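# Place the face spanner on the mat as pictured

## Task

Set the face spanner down on the mat so it lies and faces the way shown in the reference image called manual. The whole spanner must be on the mat, no other object may be on the mat, and nothing may end up tipped over.

## Robot and tools

Robot: one UR7e arm with a Robotiq 2F-85 two-finger gripper. The root link sits at (0, 0, +0.087) m in the scene frame, slightly tilted (quat_wxyz +0.997, -0.025, +0.016, +0.075). Scene frame: origin on the table top below the base, +z up, +y to the left when facing along +x. Every pose, velocity and target in calls and results uses this frame. A camera stand is fixed to the floor beside the table. Objects can occasionally get a small push from outside.

Gripper geometry: the fingers point along the gripper's own +z and open and close along its y axis. end_effector_position is the spot between the pads when closed; closed fingertips extend about 19 mm past it, open ones about 6 mm. A block sticks out about 10 cm toward the gripper's +x and turns with it.

Command row (shared by execute_actions and move): 10 plain numbers for the single arm, in this order: x, y, z (metres, absolute position of end_effector_position), qw, qx, qy, qz (absolute orientation, w first), then position, force_limit, speed for the fingers, each from -1 to 1. position +1 is fully open (85 mm), about -0.8 is pads touching, -1 keeps closing until blocked. force_limit sets motor push; speed sets closing rate (about 20 mm/s at -1, 85 at 0, 150 at +1). Both start at +1. Sending 0 is a real command, so repeat the previous finger numbers to leave them unchanged. Always include the orientation you want in every row; the reported one can drift.

execute_actions: actions is a list of actions; each action is a list of up to 15 rows, one per 1/30 s step, and a short list holds its last row. An action's target may not lie more than 0.6 m from the gripper's position at that action's start along any gripper axis, or it is rejected; if the first action fails this against the last reported state, the whole call is rejected. Orientation is clipped to within 32 degrees of the measured one per step, and position gets priority when both cannot be met, so big turns need several actions. cameras chooses images (cam_high, cam_low, cam_wrist, or all); an empty actions list returns all by default.

move: target is one row or a list of up to 15 rows (absolute poses), followed in straight lines from the current Hand target. speed in m/s (0.002 to 3.6, default 0.25; turning rate is twice that in rad/s), one value or one per leg. blend in m rounds corners in a list; 0 stops at each point. stop_force (3 to 120 N) ends the path once the wrist sensor feels that much push against the motion; zero (default true) re-zeroes first. stop_force cannot be combined with blocking=false, and should be left out when moving away from a contact. Finger changes at later list points are applied on arrival once arm and fingers are still. The result adds a move: line, e.g. done (within 3 mm and 2 degrees), off_target, moving, held, fault, plus limits such as paced or held. Neither done nor off_target proves there was no contact. Keep paths away from the arm's own base.

wait: seconds 0 to 10; the arm keeps its last command and a running move continues. stop: brakes a running move (fingers continue). zoom_image: camera plus region [x0, y0, x1, y1] in pixels, at most 504 by 504, from the newest image of that camera (each is 896x504). show_instructions shows the reference image. zero_wrist_force re-zeroes the wrist sensor. read_manual gives licence texts. finished_scene with scene (1 or 2) ends the current scene permanently.

Results: end_effector_position and end_effector_quat_wxyz, velocities, Joint positions in URDF order (shoulder pan, shoulder lift, elbow, wrist 1-3), joint torques (include arm weight), Wrist force and Wrist torque in the gripper's own axes plus a peak line, Hand target, Tool commands, object_status and position_measured. object_status: 0 moving, 1 blocked while opening, 2 blocked while closing (a grip), 3 reached the request or pads closed. position_measured counts: 3 open, ~78 = 60 mm, ~130 = 40 mm, ~180 = 20 mm, ~230 pads touching. To grip, command -1 and check for status 2. Reported pose may be off by a few centimetres.

Avoid: hitting the table or fixed items hard, pressing past a firm contact (the arm is stiff), dropping or releasing the object while it still moves, squeezing hard on a part still resting on something, and anything leaving the table. Over about 150 N on the arm, or joint contact torque at 138 N m (shoulder, elbow) or 25.7 N m (wrists), triggers a 10 s stop. Long stretched holds heat the motors; 85 °C locks the brakes for 30 to 60 s. Commands lag roughly 0.09 to 0.22 s and fast motions can overshoot.

Each tool is called as name([rows], argument=value, ...), one row to a line, values as JSON.

Reference images:

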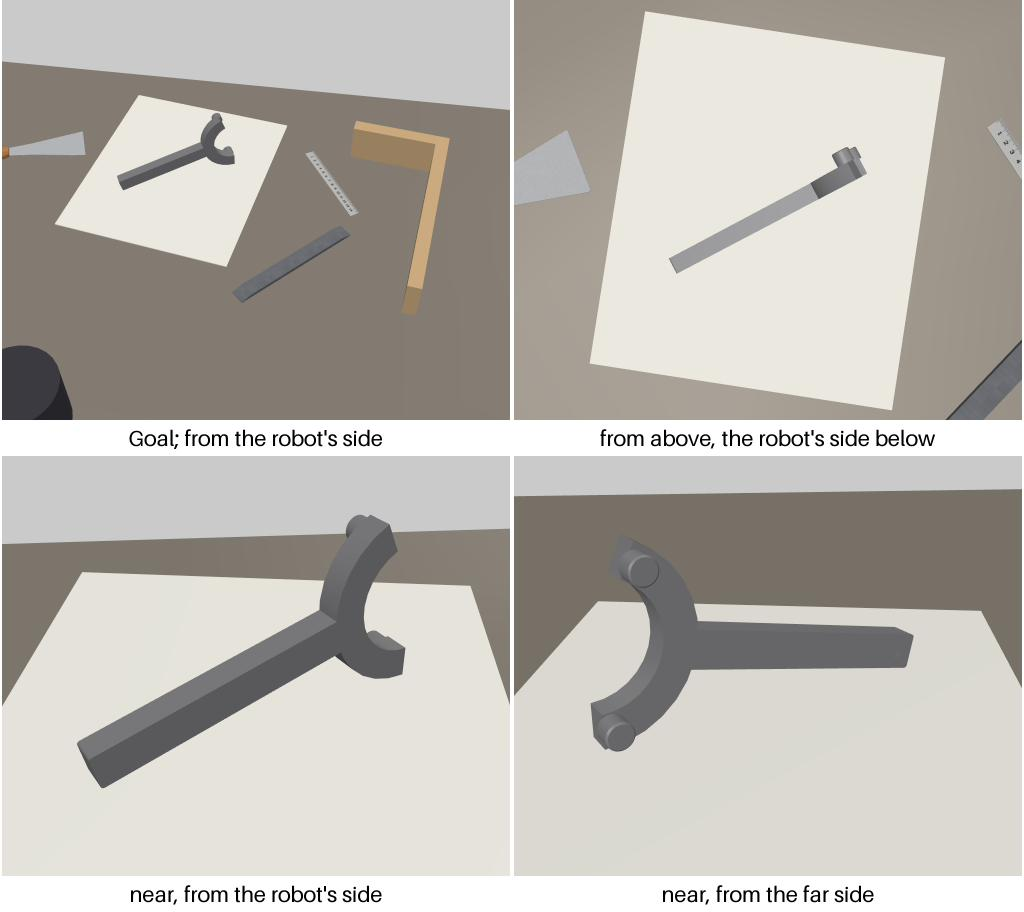

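## Session

execute_actions(actions=[])

Scene clock: 0.00 s.
end_effector_position=(+0.6134, +0.1779, +0.2726) position_measured=3 object_status=3 end_effector_quat_wxyz=(-0.124, +0.758, -0.450, +0.456)
Joint positions: [0.05 -1.279 2.149 -3.395 -1.931 -2.025]
Joint velocities: within noise
Joint torques (N m): no reading
Motor temperatures (°C): [31 42 41 36 45 38]
Wrist force (N): no reading
Wrist torque (N m): no reading
Wrist force, peak (N): no reading
Hand target: +0.6134, +0.1779, +0.2726; -0.124, +0.758, -0.450, +0.456
Tool commands: gripper/position=+1.0 gripper/force_limit=+1.0 gripper/speed=+1.0

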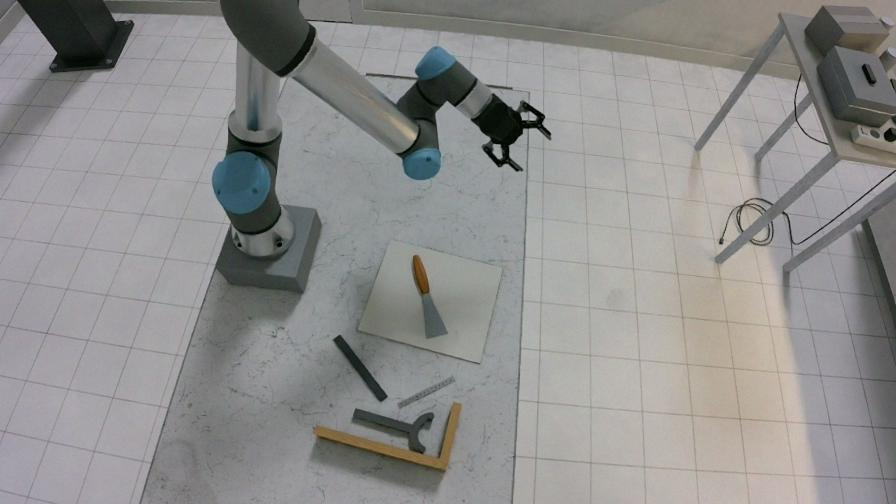

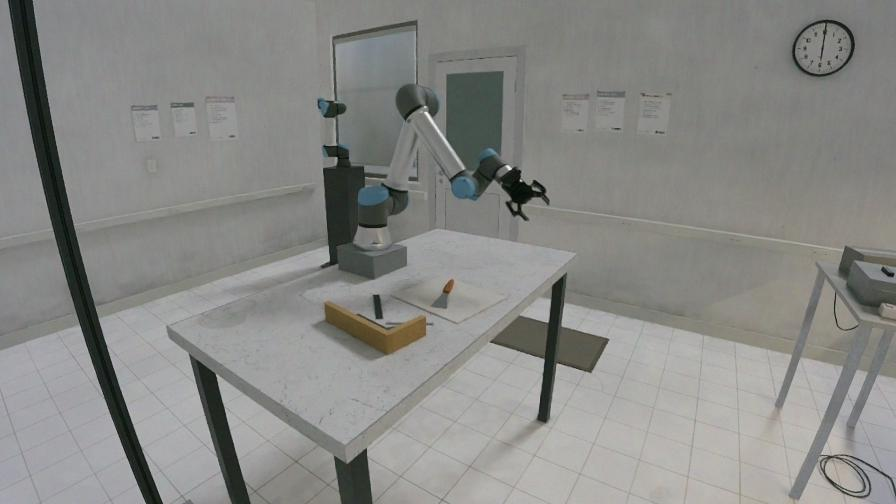

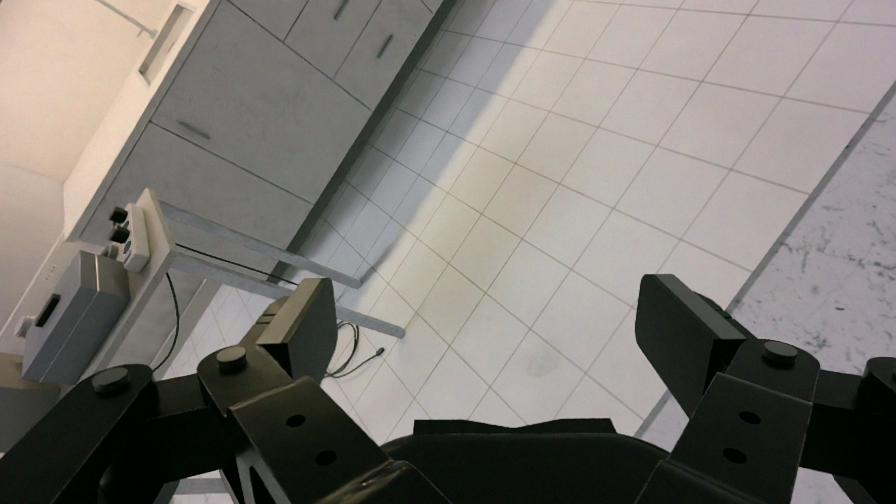

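move(target=[0.45, -0.3, 0.5, 0, 1, 0, 0, 1, 1, 1], speed=0.6, cameras=["cam_high","cam_wrist"])

Scene clock: 4.67 s.
end_effector_position=(+0.4500, -0.3000, +0.5000) position_measured=3 object_status=3 end_effector_quat_wxyz=(+0.000, +1.000, +0.000, +0.000)
Joint positions: [-1.058 -1.46 1.247 -1.333 -1.516 -4.049]
Joint torques (N m): [7.85 -22.38 -29.29 -0.08 -1.7 -1.96]
Wrist force (N): [-0.7 2.2 -2.2]
Wrist torque (N m): [0.50 0.09 -0.06]
Wrist force, peak (N): [-0.6 4.0 -2.9]
Hand target: +0.4500, -0.3000, +0.5000; +0.000, +1.000, +0.000, +0.000
Off the commanded pose: 0.000 m, 0 deg.
move: done
Images, in order (width x height): cam_high 896x504, cam_wrist 896x504.

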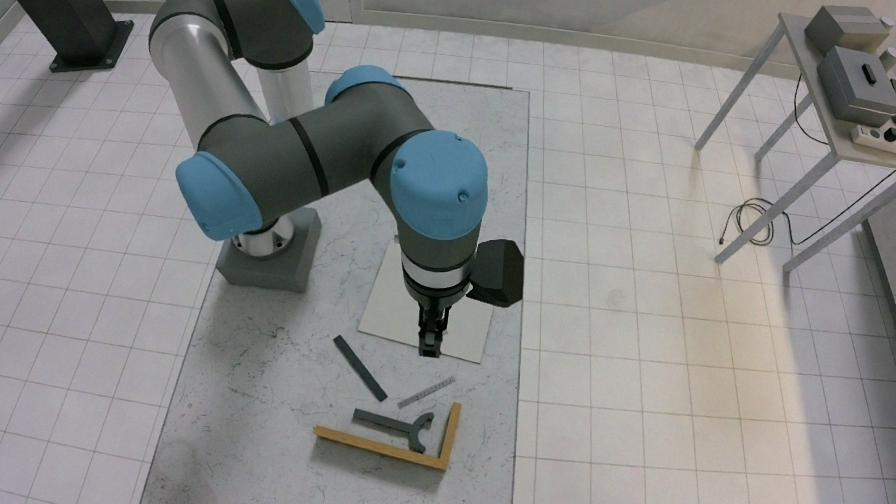

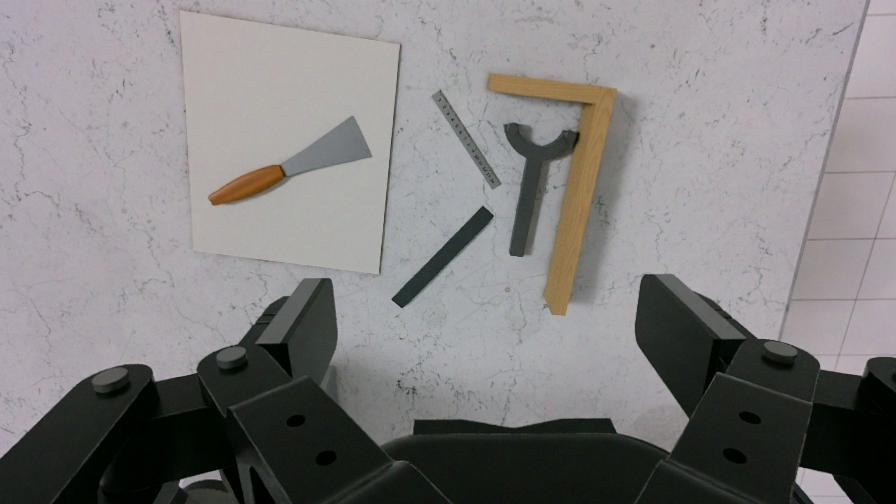

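zoom_image(camera="cam_wrist", region=[380, 50, 660, 330])

zoom_image(camera="cam_high", region=[300, 360, 480, 490])

Scaled by 1.800 from the camera's 896x504 image, which has a finer 1280x720 frame.

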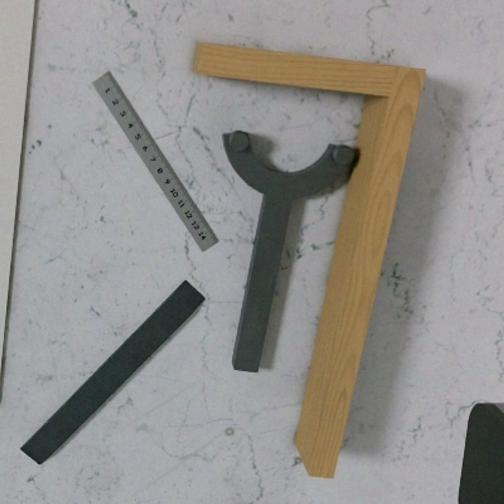

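Scaled by 2.800 from the camera's 896x504 image, which has a finer 1280x720 frame.

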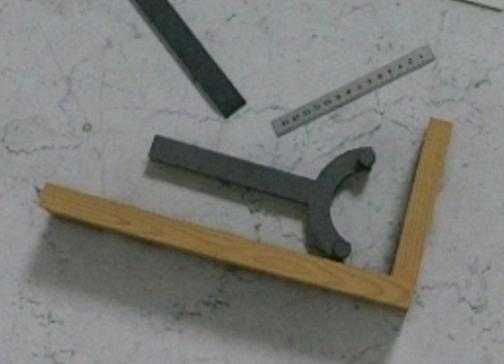

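move(target=[0.378, -0.03, 0.14, 0, 0.829, -0.559, 0, 0.2, 0, 0], speed=0.6, cameras=["cam_wrist","cam_low"])

Scene clock: 13.47 s.
end_effector_position=(+0.3780, -0.0300, +0.1400) position_measured=104 object_status=3 end_effector_quat_wxyz=(+0.000, +0.829, -0.559, +0.000)
Joint positions: [-0.642 -1.663 2.413 -2.32 -1.511 -2.447]
Joint torques (N m): [8.6 -10.17 -13.4 -5.3 -1.93 2.07]
Wrist force (N): [-0.8 2.1 -2.1]
Wrist torque (N m): [0.49 0.10 -0.19]
Wrist force, peak (N): [-0.2 3.4 -4.1]
Hand target: +0.3780, -0.0300, +0.1400; +0.000, +0.829, -0.559, +0.000
Off the commanded pose: 0.000 m, 0 deg.
move: done
Images, in order (width x height): cam_low 896x504, cam_wrist 896x504.

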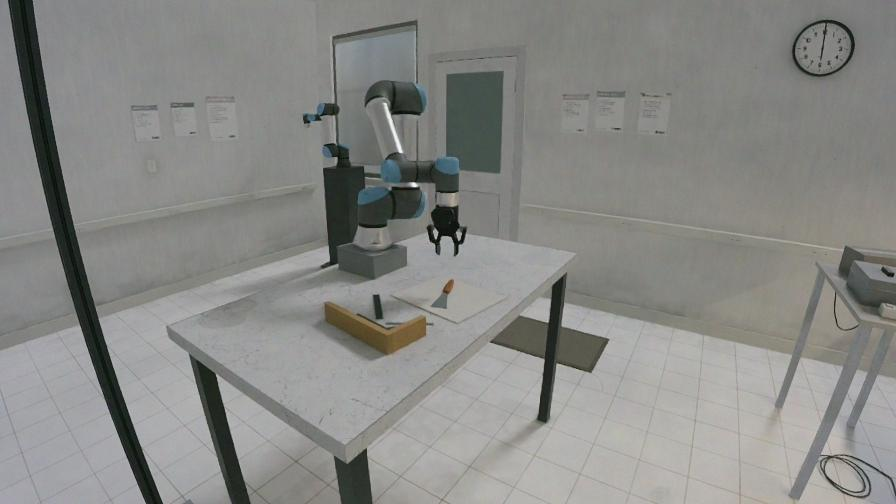

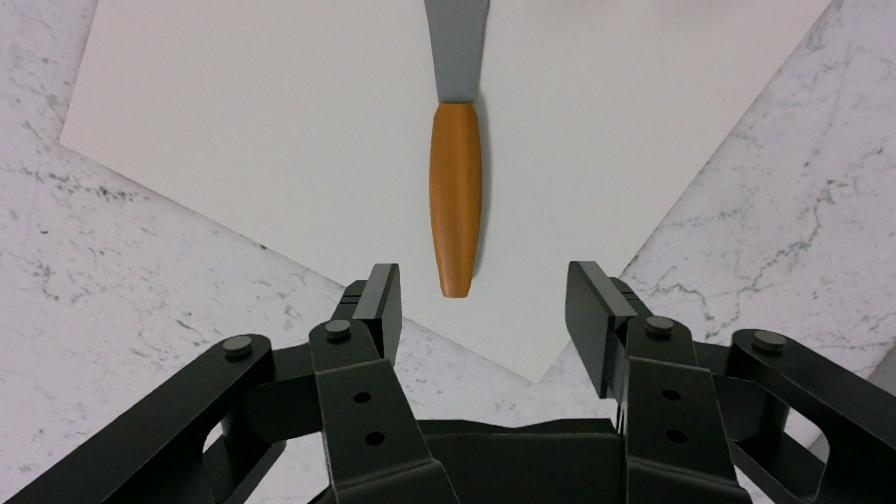

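move([
  [0.3825, -0.028, 0.022, 0, 0.829, -0.559, 0, 0.2, -0.8, -0.5],
  [0.3825, -0.028, 0.022, 0, 0.829, -0.559, 0, -1, -0.8, -0.5],
  [0.3825, -0.028, 0.08, 0, 0.829, -0.559, 0, -1, -0.8, -0.5],
], speed=[0.15,0.15,0.15], cameras=["cam_wrist"])

Scene clock: 17.43 s.
end_effector_position=(+0.3825, -0.0280, +0.0800) position_measured=165 object_status=2 end_effector_quat_wxyz=(+0.000, +0.829, -0.559, +0.000)
Joint positions: [-0.621 -1.482 2.469 -2.559 -1.511 -2.426]
Joint torques (N m): [-11.54 -26.28 -20.83 -0.14 -1.2 -1.89]
Wrist force (N): [-0.7 2.1 -1.7]
Wrist torque (N m): [0.49 0.04 -0.06]
Wrist force, peak (N): [-1.4 2.0 -3.9]
Hand target: +0.3825, -0.0280, +0.0800; +0.000, +0.829, -0.559, +0.000
Off the commanded pose: 0.000 m, 0 deg.
move: done
Images, in order (width x height): cam_wrist 896x504.

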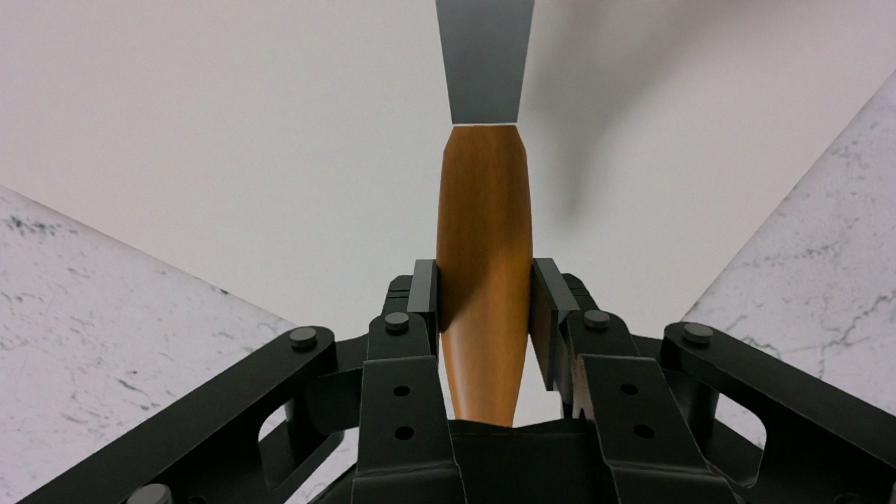

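move([
  [0.38, 0.262, 0.08, 0, 0.829, -0.559, 0, -1, -0.8, -0.5],
  [0.38, 0.262, 0.0215, 0, 0.829, -0.559, 0, -1, -0.8, -0.5],
  [0.38, 0.262, 0.0215, 0, 0.829, -0.559, 0, 0.2, -0.8, -0.5],
  [0.38, 0.262, 0.2, 0, 0.829, -0.559, 0, 0.2, -0.8, -0.5],
], speed=[0.35,0.08,0.1,0.4], blend=[0.02,0,0,0], cameras=["cam_wrist"])

move(target=[0.35, -0.392, 0.14, 0, 0.996, -0.091, 0, 0.2, 0, 0], speed=0.6, cameras=["cam_wrist","cam_high"])

Scene clock: 22.13 s.
end_effector_position=(+0.3800, +0.2620, +0.2000) position_measured=104 object_status=3 end_effector_quat_wxyz=(+0.000, +0.829, -0.559, +0.000)
Joint positions: [0.122 -1.612 2.14 -2.14 -1.527 -1.681]
Joint torques (N m): [-10.31 -28.42 -27.94 -0.03 1.77 -2.09]
Wrist force (N): [-0.8 2.1 -2.2]
Wrist torque (N m): [0.49 0.12 -0.07]
Wrist force, peak (N): [-0.6 2.1 -4.7]
Hand target: +0.3800, +0.2620, +0.2000; +0.000, +0.829, -0.559, +0.000
Off the commanded pose: 0.000 m, 0 deg.
move: done
Images, in order (width x height): cam_wrist 896x504.

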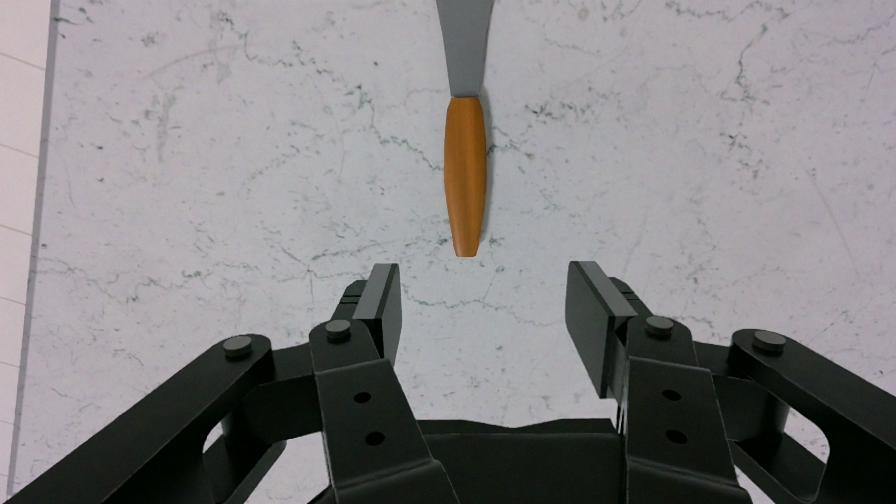

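Scene clock: 24.13 s.
end_effector_position=(+0.3500, -0.3919, +0.1400) position_measured=104 object_status=3 end_effector_quat_wxyz=(+0.000, +0.996, -0.091, +0.000)
Joint positions: [-1.277 -1.267 2.012 -2.28 -1.523 -4.087]
Joint torques (N m): [-12.05 -27.11 -26.52 -0.25 1.93 -2.13]
Wrist force (N): [-0.9 2.4 -2.5]
Wrist torque (N m): [0.53 0.12 -0.07]
Wrist force, peak (N): [-0.6 5.2 -2.3]
Hand target: +0.3500, -0.3920, +0.1400; +0.000, +0.996, -0.091, +0.000
Off the commanded pose: 0.000 m, 0 deg.
move: done
Images, in order (width x height): cam_high 896x504, cam_wrist 896x504.

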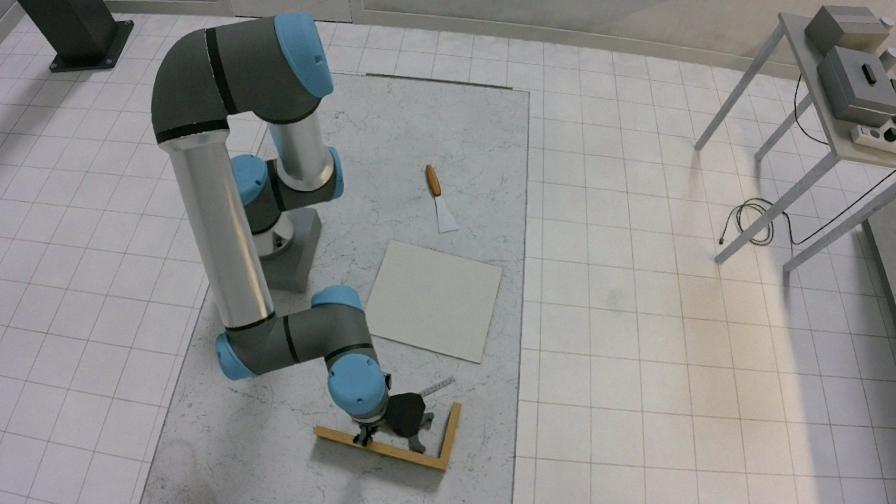

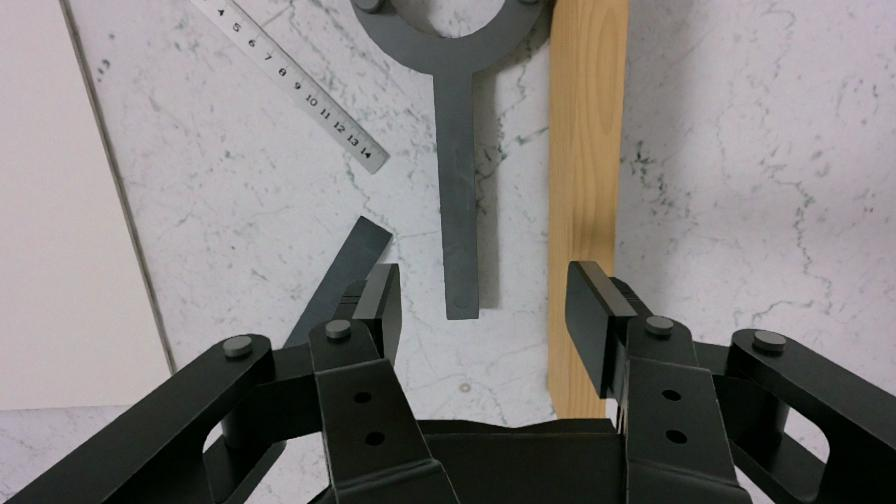

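move([
  [0.3755, -0.392, 0.14, 0, 0.996, -0.091, 0, -0.13, 0, 0],
  [0.3755, -0.392, 0.018, 0, 0.996, -0.091, 0, -0.13, -0.5, -0.5],
  [0.3755, -0.392, 0.018, 0, 0.996, -0.091, 0, -1, -0.5, -0.5],
  [0.3755, -0.388, 0.15, 0, 0.996, -0.091, 0, -1, -0.5, -0.5],
], speed=[0.2,0.15,0.1,0.15], cameras=["cam_wrist","cam_high"])

Scene clock: 38.80 s.
end_effector_position=(+0.3749, -0.3910, +0.0283) position_measured=145 object_status=3 end_effector_quat_wxyz=(-0.001, +0.996, -0.091, +0.000)
Joint positions: [-1.224 -1.019 2.034 -2.551 -1.521 -4.034]
Joint torques (N m): [-2.46 -36.62 -14.79 -3.17 0.08 -0.05]
Wrist force (N): [-0.1 2.1 -2.5]
Wrist torque (N m): [0.49 -0.01 -0.13]
Wrist force, peak (N): [-25.1 -33.8 -84.4]
Hand target: +0.3749, -0.3910, +0.0283; -0.001, +0.996, -0.091, +0.000
Tool commands: gripper/position=-0.129412 gripper/force_limit=+0.003922 gripper/speed=+0.003922
Off the commanded pose: 0.122 m, 0 deg.
FORCE FAULT: contact force on the arm reached its limit, and the arm stopped for 10 seconds. The contact can be on any part of the arm, not only on its tool. That time counts as 20 of the actions that you can send in this scene. The arm's remaining commands of this call were not run. The arm's target is now where it stood when the stop ended, not its last command. The arm accepts commands again.
move: fault; path passed 1 of 4 targets; target 2's new numbers were not sent; target 3's new numbers were not sent
Images, in order (width x height): cam_high 896x504, cam_wrist 896x504.

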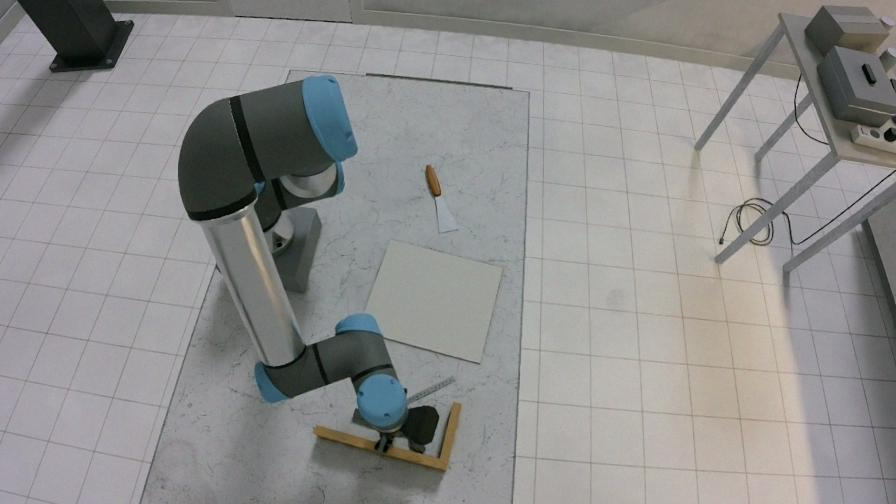

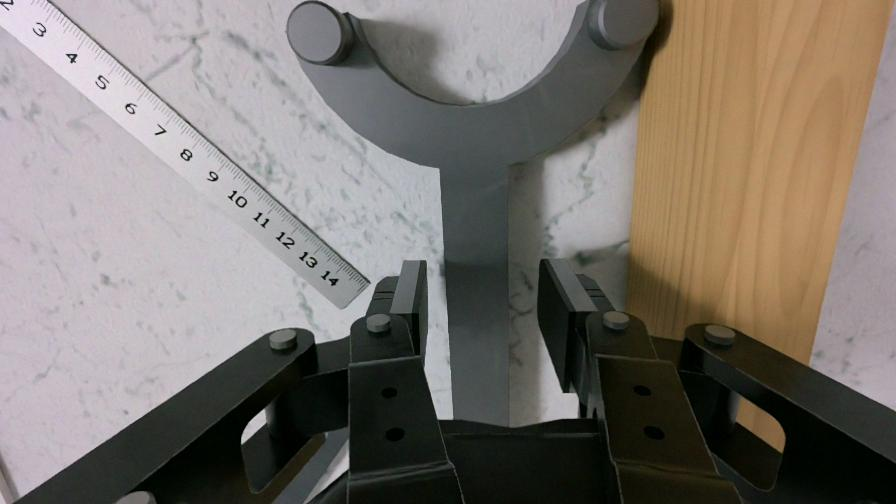

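move([
  [0.3749, -0.3905, 0.09, 0, 0.996, -0.091, 0, -0.129412, 0.003922, 0.003922],
  [0.4452, -0.3672, 0.09, 0, 0.983, 0.182, 0, -0.129412, 0.003922, 0.003922],
], speed=[0.1,0.25], cameras=["cam_wrist"])

Scene clock: 43.67 s.
end_effector_position=(+0.4452, -0.3672, +0.0900) position_measured=145 object_status=3 end_effector_quat_wxyz=(+0.000, +0.983, +0.182, +0.000)
Joint positions: [-1.098 -1.093 1.905 -2.357 -1.517 -4.456]
Joint torques (N m): [7.41 -32 -24.7 0.05 1.99 -1.91]
Wrist force (N): [-0.1 1.8 -2.4]
Wrist torque (N m): [0.45 0.00 -0.06]
Wrist force, peak (N): [-0.2 2.3 -3.4]
Hand target: +0.4452, -0.3672, +0.0900; +0.000, +0.983, +0.182, +0.000
Off the commanded pose: 0.000 m, 0 deg.
move: done
Images, in order (width x height): cam_wrist 896x504.

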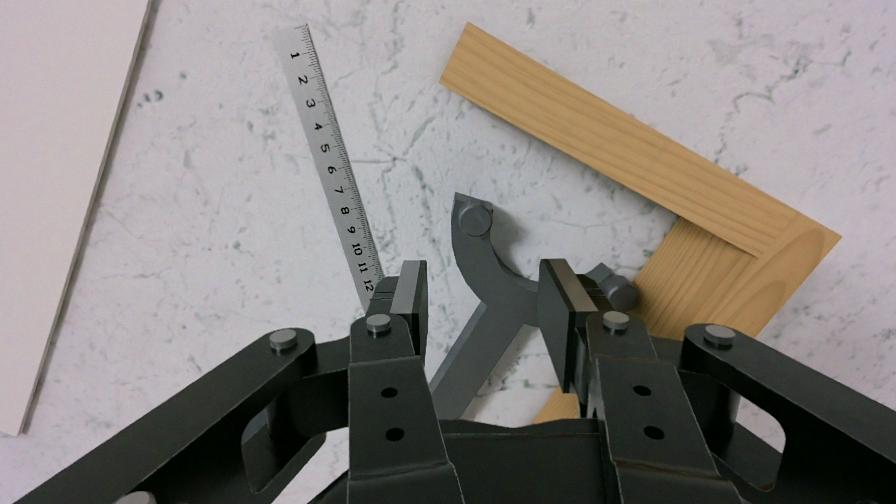

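move([
  [0.4452, -0.3672, 0.018, 0, 0.983, 0.182, 0, -0.18, -0.5, -0.5],
  [0.4452, -0.3672, 0.018, 0, 0.983, 0.182, 0, -1, -0.5, -0.5],
  [0.4452, -0.3672, 0.022, 0, 0.983, 0.182, 0, -1, -0.5, -0.5],
], speed=[0.1,0.1,0.05], stop_force=null, cameras=["cam_wrist"])

Scene clock: 47.13 s.
end_effector_position=(+0.4452, -0.3671, +0.0218) position_measured=189 object_status=2 end_effector_quat_wxyz=(+0.000, +0.983, +0.182, +0.000)
Joint positions: [-1.091 -0.961 1.933 -2.516 -1.517 -4.449]
Joint torques (N m): [-12.82 -51.01 -23.51 -0.39 -1.81 -1.88]
Wrist force (N): [0.1 2.0 2.2]
Wrist torque (N m): [0.48 0.25 -0.17]
Wrist force, peak (N): [-2.9 -15.2 -96.9]
Hand target: +0.4452, -0.3672, +0.0220; +0.000, +0.983, +0.182, +0.000
Off the commanded pose: 0.000 m, 0 deg.
move: done
Images, in order (width x height): cam_wrist 896x504.

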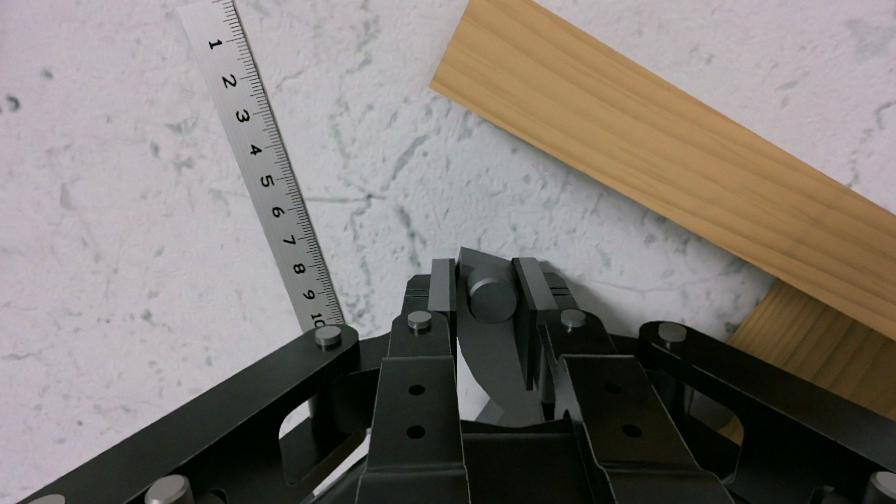

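move([
  [0.4452, -0.3672, 0.10, 0, 0.983, 0.182, 0, -1, -0.5, -0.5],
  [0.47, -0.112, 0.10, 0, 0.968, -0.250, 0, -1, -0.5, -0.5],
  [0.47, -0.112, 0.04, 0, 0.968, -0.250, 0, -1, -0.5, -0.5],
], speed=[0.15,0.3,0.15], blend=[0.02,0.02,0], cameras=["cam_wrist","cam_high","cam_low"])

Scene clock: 50.57 s.
end_effector_position=(+0.4700, -0.1120, +0.0401) position_measured=189 object_status=2 end_effector_quat_wxyz=(+0.000, +0.968, -0.250, +0.000)
Joint positions: [-0.691 -1.178 2.217 -2.606 -1.511 -3.177]
Joint torques (N m): [7.97 -29.39 -9.34 -5.45 -1.85 1.74]
Wrist force (N): [0.1 2.0 2.3]
Wrist torque (N m): [0.48 0.26 -0.18]
Wrist force, peak (N): [0.2 1.8 4.1]
Hand target: +0.4700, -0.1120, +0.0400; +0.000, +0.968, -0.250, +0.000
Off the commanded pose: 0.000 m, 0 deg.
move: done

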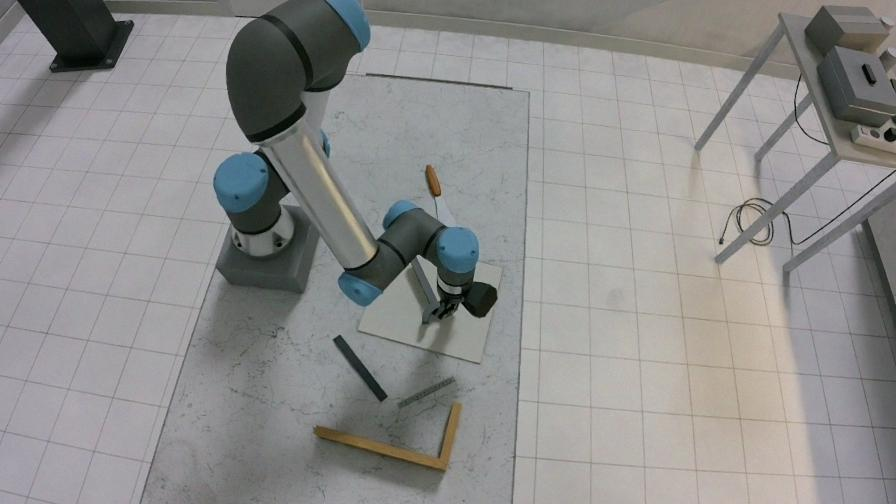

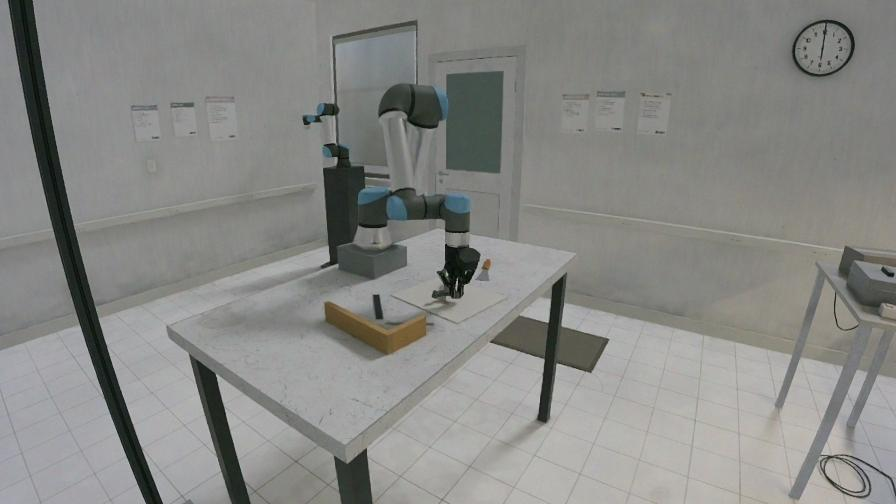

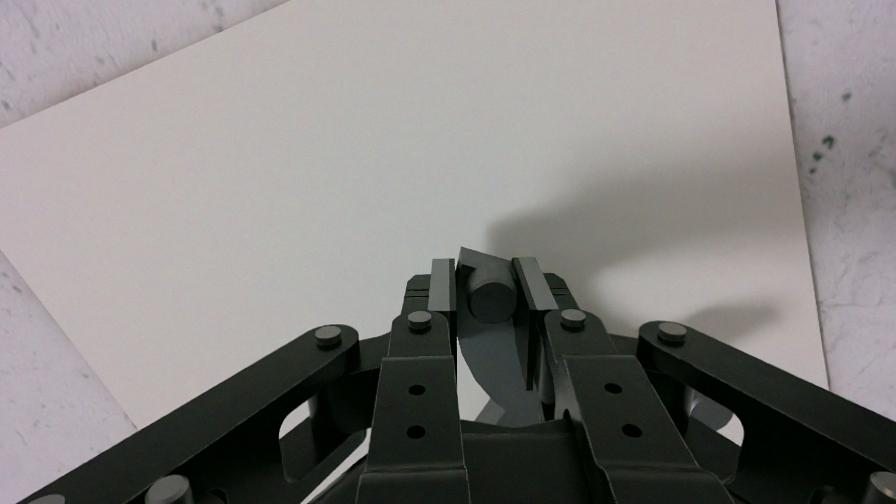

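move(target=[0.47, -0.112, 0.015, 0, 0.968, -0.250, 0, -1, -0.5, -0.5], speed=0.02, stop_force=6)

move([
  [0.47, -0.112, 0.022, 0, 0.968, -0.250, 0, -0.18, -0.5, -0.8],
], speed=0.01)

move([
  [0.47, -0.112, 0.08, 0, 0.968, -0.250, 0, -0.18, -0.5, -0.8],
  [0.43, -0.18, 0.11, 0, 0.772, -0.636, 0, -0.18, -0.5, -0.8],
], speed=[0.12, 0.4], cameras=["cam_wrist"])

Scene clock: 53.33 s.
end_effector_position=(+0.4700, -0.1120, +0.0222) position_measured=189 object_status=2 end_effector_quat_wxyz=(+0.000, +0.968, -0.250, +0.000)
Joint positions: [-0.689 -1.131 2.222 -2.658 -1.511 -3.175]
Joint torques (N m): [-12.55 -40.23 -17.88 -0.61 -1.34 -1.01]
Wrist force (N): [0.7 1.8 -0.9]
Wrist torque (N m): [0.47 0.02 -0.17]
Wrist force, peak (N): [-13.8 1.9 -45.6]
Hand target: +0.4700, -0.1120, +0.0222; +0.000, +0.968, -0.250, +0.000
Off the commanded pose: 0.007 m, 0 deg.
move: contact

Scene clock: 54.03 s.
end_effector_position=(+0.4700, -0.1120, +0.0220) position_measured=151 object_status=0 end_effector_quat_wxyz=(+0.000, +0.968, -0.250, +0.000)
Joint positions: [-0.689 -1.131 2.222 -2.659 -1.511 -3.175]
Joint torques (N m): [-7.12 -26.66 -15.84 -5.34 -1.01 0]
Wrist force (N): [0.1 2.2 -2.4]
Wrist torque (N m): [0.50 -0.04 -0.19]
Wrist force, peak (N): [0.0 2.1 -2.6]
Hand target: +0.4700, -0.1120, +0.0220; +0.000, +0.968, -0.250, +0.000
Off the commanded pose: 0.000 m, 0 deg.
move: done

Scene clock: 56.67 s.
end_effector_position=(+0.4300, -0.1800, +0.1100) position_measured=151 object_status=3 end_effector_quat_wxyz=(+0.000, +0.772, -0.636, +0.000)
Joint positions: [-0.874 -1.363 2.215 -2.408 -1.513 -2.487]
Joint torques (N m): [-11.79 -33.73 -24.03 0 -1.84 1.79]
Wrist force (N): [0.1 2.2 -2.2]
Wrist torque (N m): [0.51 -0.03 -0.19]
Wrist force, peak (N): [0.3 2.0 -3.4]
Hand target: +0.4300, -0.1800, +0.1100; +0.000, +0.772, -0.636, +0.000
Off the commanded pose: 0.000 m, 0 deg.
move: done
Images, in order (width x height): cam_wrist 896x504.

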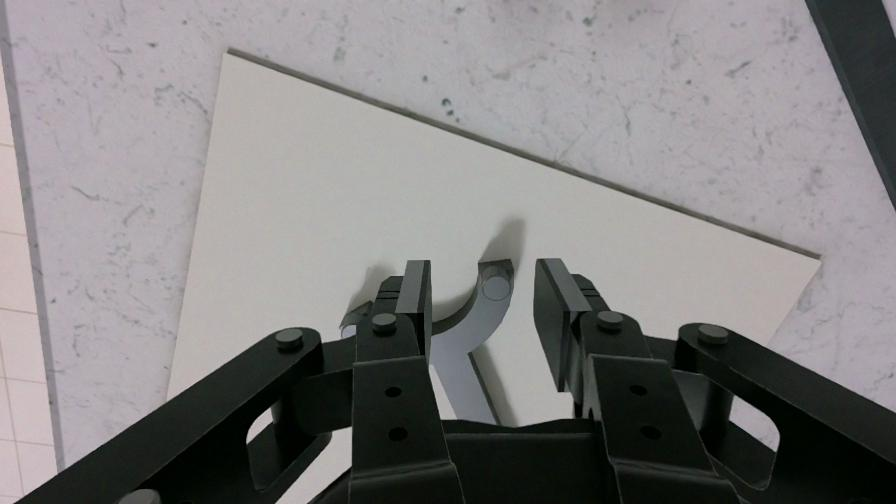

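move([
  [0.4118, -0.1496, 0.08, 0, 0.772, -0.636, 0, -0.18, -0.5, -0.8],
  [0.4118, -0.1496, 0.0255, 0, 0.772, -0.636, 0, -0.18, -0.2, -0.5],
  [0.4118, -0.1496, 0.0255, 0, 0.772, -0.636, 0, -1, -0.2, -0.5],
  [0.4118, -0.1496, 0.05, 0, 0.772, -0.636, 0, -1, -0.2, -0.5],
], speed=[0.25,0.08,0.1,0.1], cameras=["cam_wrist"])

Scene clock: 62.87 s.
end_effector_position=(+0.4118, -0.1496, +0.0499) position_measured=191 object_status=2 end_effector_quat_wxyz=(+0.000, +0.772, -0.636, +0.000)
Joint positions: [-0.839 -1.267 2.335 -2.627 -1.512 -2.453]
Joint torques (N m): [-11.97 -34.6 -21.18 -0.32 -1.53 -2.02]
Wrist force (N): [0.2 2.0 2.4]
Wrist torque (N m): [0.44 0.26 -0.07]
Wrist force, peak (N): [-0.1 5.9 -12.2]
Hand target: +0.4118, -0.1496, +0.0500; +0.000, +0.772, -0.636, +0.000
Off the commanded pose: 0.000 m, 0 deg.
move: done
Images, in order (width x height): cam_wrist 896x504.

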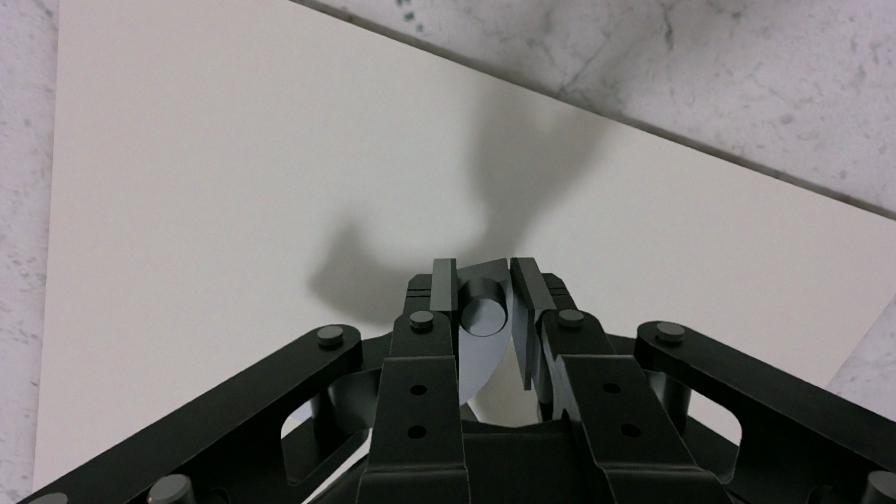

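move([
  [0.43, -0.13, 0.16, 0, 0.772, -0.636, 0, -1, -0.2, -0.5],
  [0.4525, -0.115, 0.25, 0.689, 0.491, -0.509, -0.159, -1, -0.2, -0.5],
], speed=[0.2,0.5], blend=[0.03,0], cameras=["all"])

Scene clock: 66.07 s.
end_effector_position=(+0.4525, -0.1150, +0.2500) position_measured=191 object_status=2 end_effector_quat_wxyz=(+0.689, +0.491, -0.509, -0.159)
Joint positions: [-0.339 -0.787 1.268 -0.55 -2.298 -1.071]
Joint torques (N m): [-12.98 -46.25 -24.26 5.06 1.56 1.66]
Wrist force (N): [-1.6 -2.8 0.7]
Wrist torque (N m): [0.38 -0.23 -0.04]
Wrist force, peak (N): [0.5 2.7 4.0]
Hand target: +0.4525, -0.1150, +0.2500; +0.689, +0.491, -0.509, -0.159
Off the commanded pose: 0.000 m, 0 deg.
move: done

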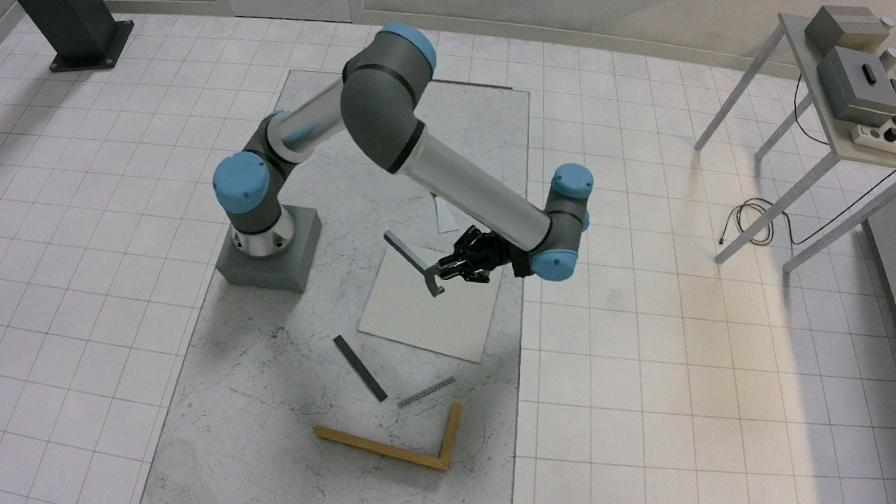

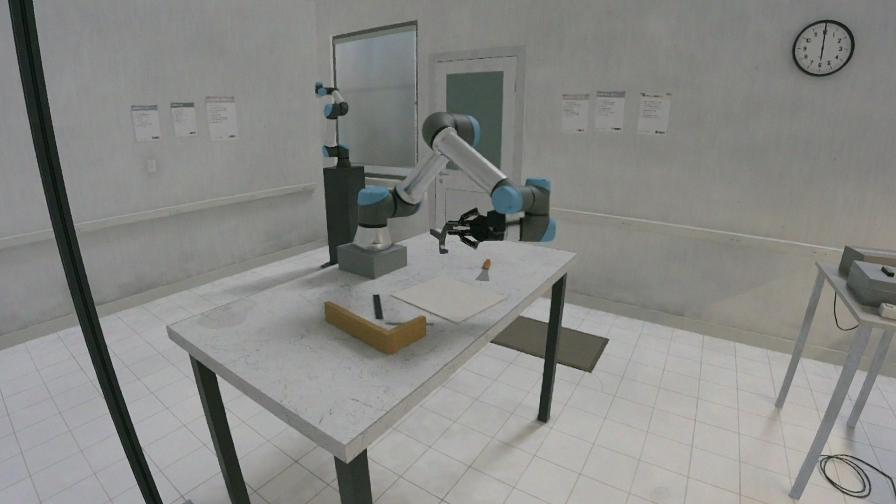

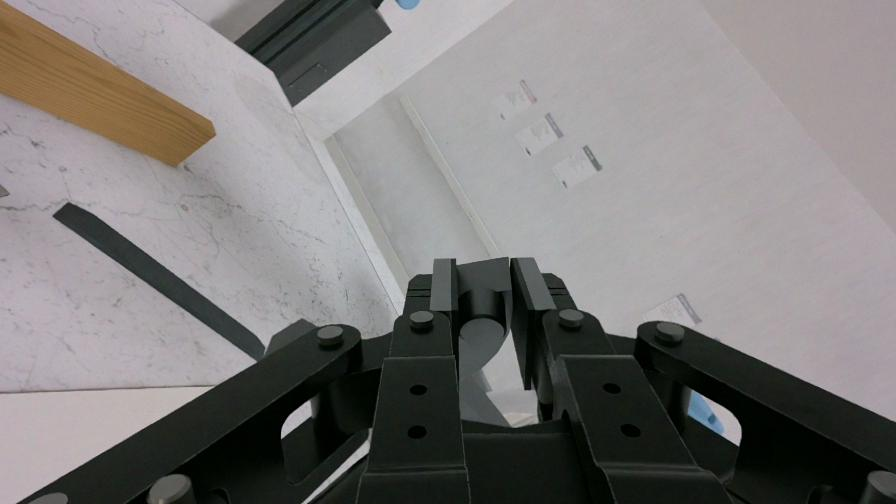

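move(target=[0.4525, -0.115, 0.105, 0.689, 0.491, -0.509, -0.159, -1, -0.2, -0.5], speed=0.2)

move(target=[0.4525, -0.115, 0.065, 0.689, 0.491, -0.509, -0.159, -1, -0.2, -0.5], speed=0.015, stop_force=5, cameras=["all"])

zoom_image(camera="cam_low", region=[370, 230, 570, 340])

zoom_image(camera="cam_high", region=[340, 200, 600, 370])

Scene clock: 68.03 s.
end_effector_position=(+0.4525, -0.1150, +0.1051) position_measured=191 object_status=2 end_effector_quat_wxyz=(+0.689, +0.491, -0.509, -0.159)
Joint positions: [-0.326 -0.577 1.293 -0.783 -2.286 -1.07]
Joint torques (N m): [7.19 -48.68 -20.9 -0.07 1.56 -1.09]
Wrist force (N): [-1.5 -2.7 0.6]
Wrist torque (N m): [0.40 -0.25 -0.04]
Wrist force, peak (N): [-2.8 -4.3 0.7]
Hand target: +0.4525, -0.1150, +0.1050; +0.689, +0.491, -0.509, -0.159
Off the commanded pose: 0.000 m, 0 deg.
move: done

Scene clock: 70.63 s.
end_effector_position=(+0.4525, -0.1150, +0.0820) position_measured=191 object_status=2 end_effector_quat_wxyz=(+0.689, +0.491, -0.509, -0.159)
Joint positions: [-0.324 -0.538 1.285 -0.814 -2.284 -1.07]
Joint torques (N m): [-6.92 -59.69 -8.45 4.16 -2.1 1.27]
Wrist force (N): [1.1 1.5 0.6]
Wrist torque (N m): [0.34 -0.29 -0.03]
Wrist force, peak (N): [3.6 5.7 0.2]
Hand target: +0.4525, -0.1150, +0.0820; +0.689, +0.491, -0.509, -0.159
Off the commanded pose: 0.017 m, 0 deg.
move: contact

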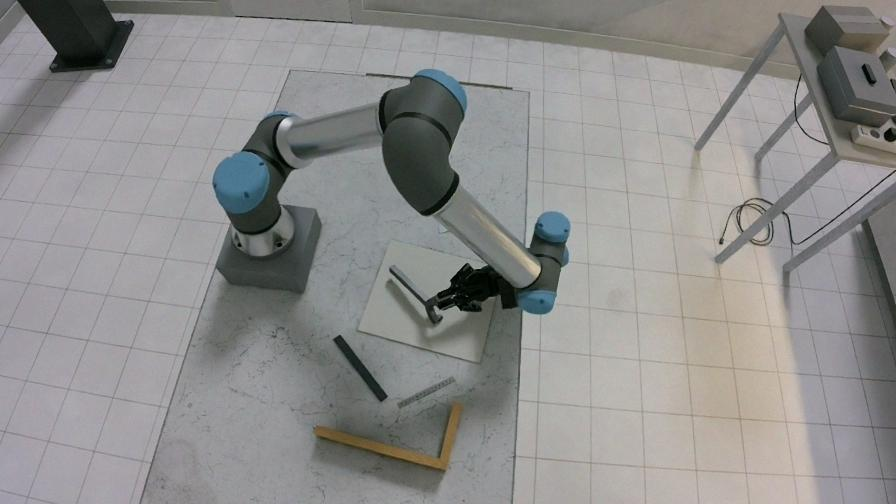

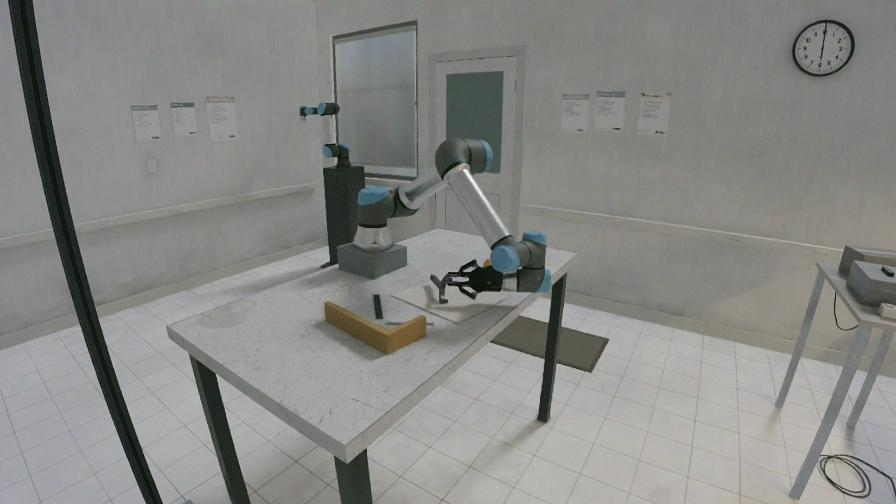

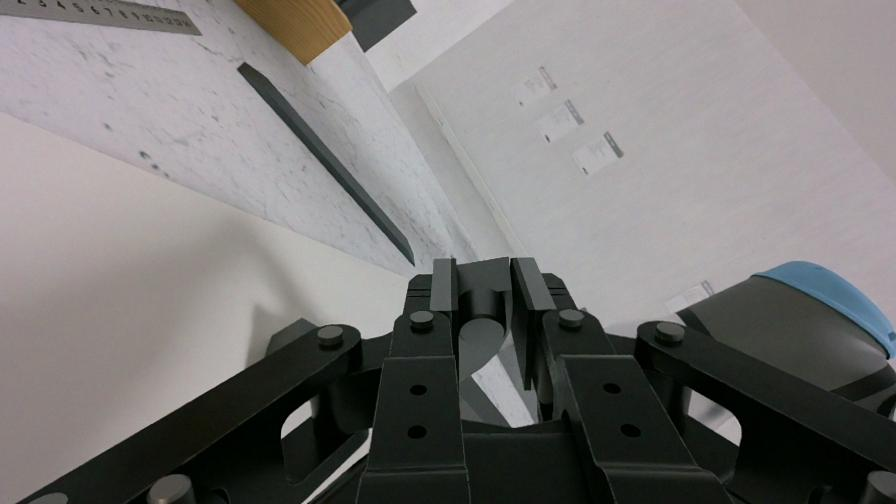

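Scaled by 2.520 from the camera's 896x504 image, which has a finer 1280x720 frame.

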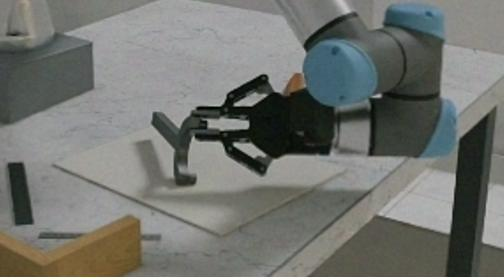

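Scaled by 1.938 from the camera's 896x504 image, which has a finer 1280x720 frame.

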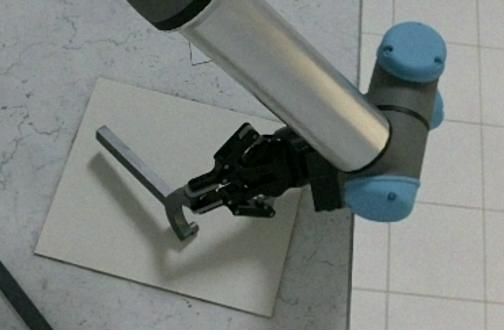

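zoom_image(camera="cam_low", region=[385, 265, 465, 315])

zoom_image(camera="cam_high", region=[355, 235, 515, 365])

zoom_image(camera="cam_wrist", region=[380, 240, 600, 450])

Scaled by 6.300 from the camera's 896x504 image, which has a finer 1280x720 frame.

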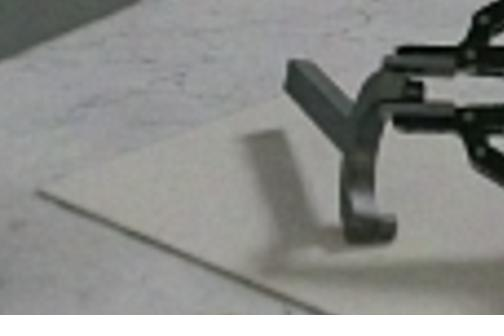

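Scaled by 3.150 from the camera's 896x504 image, which has a finer 1280x720 frame.

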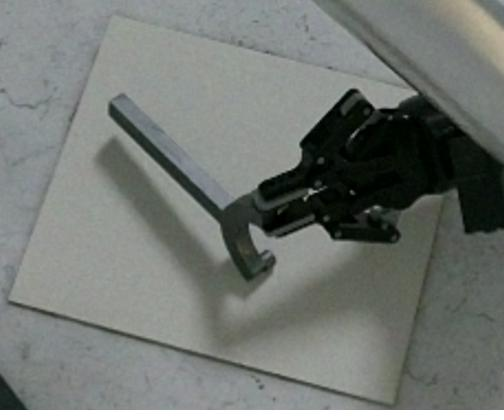

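Scaled by 2.291 from the camera's 896x504 image, which has a finer 1280x720 frame.

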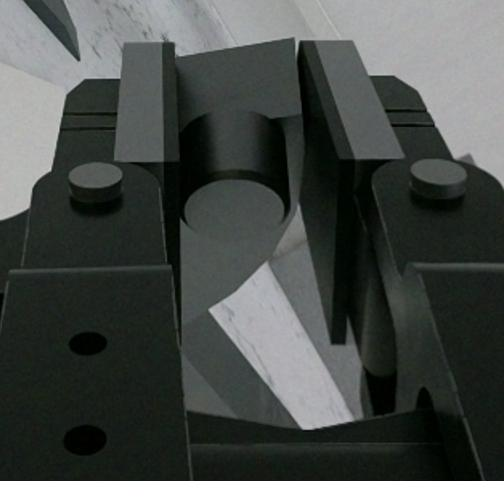

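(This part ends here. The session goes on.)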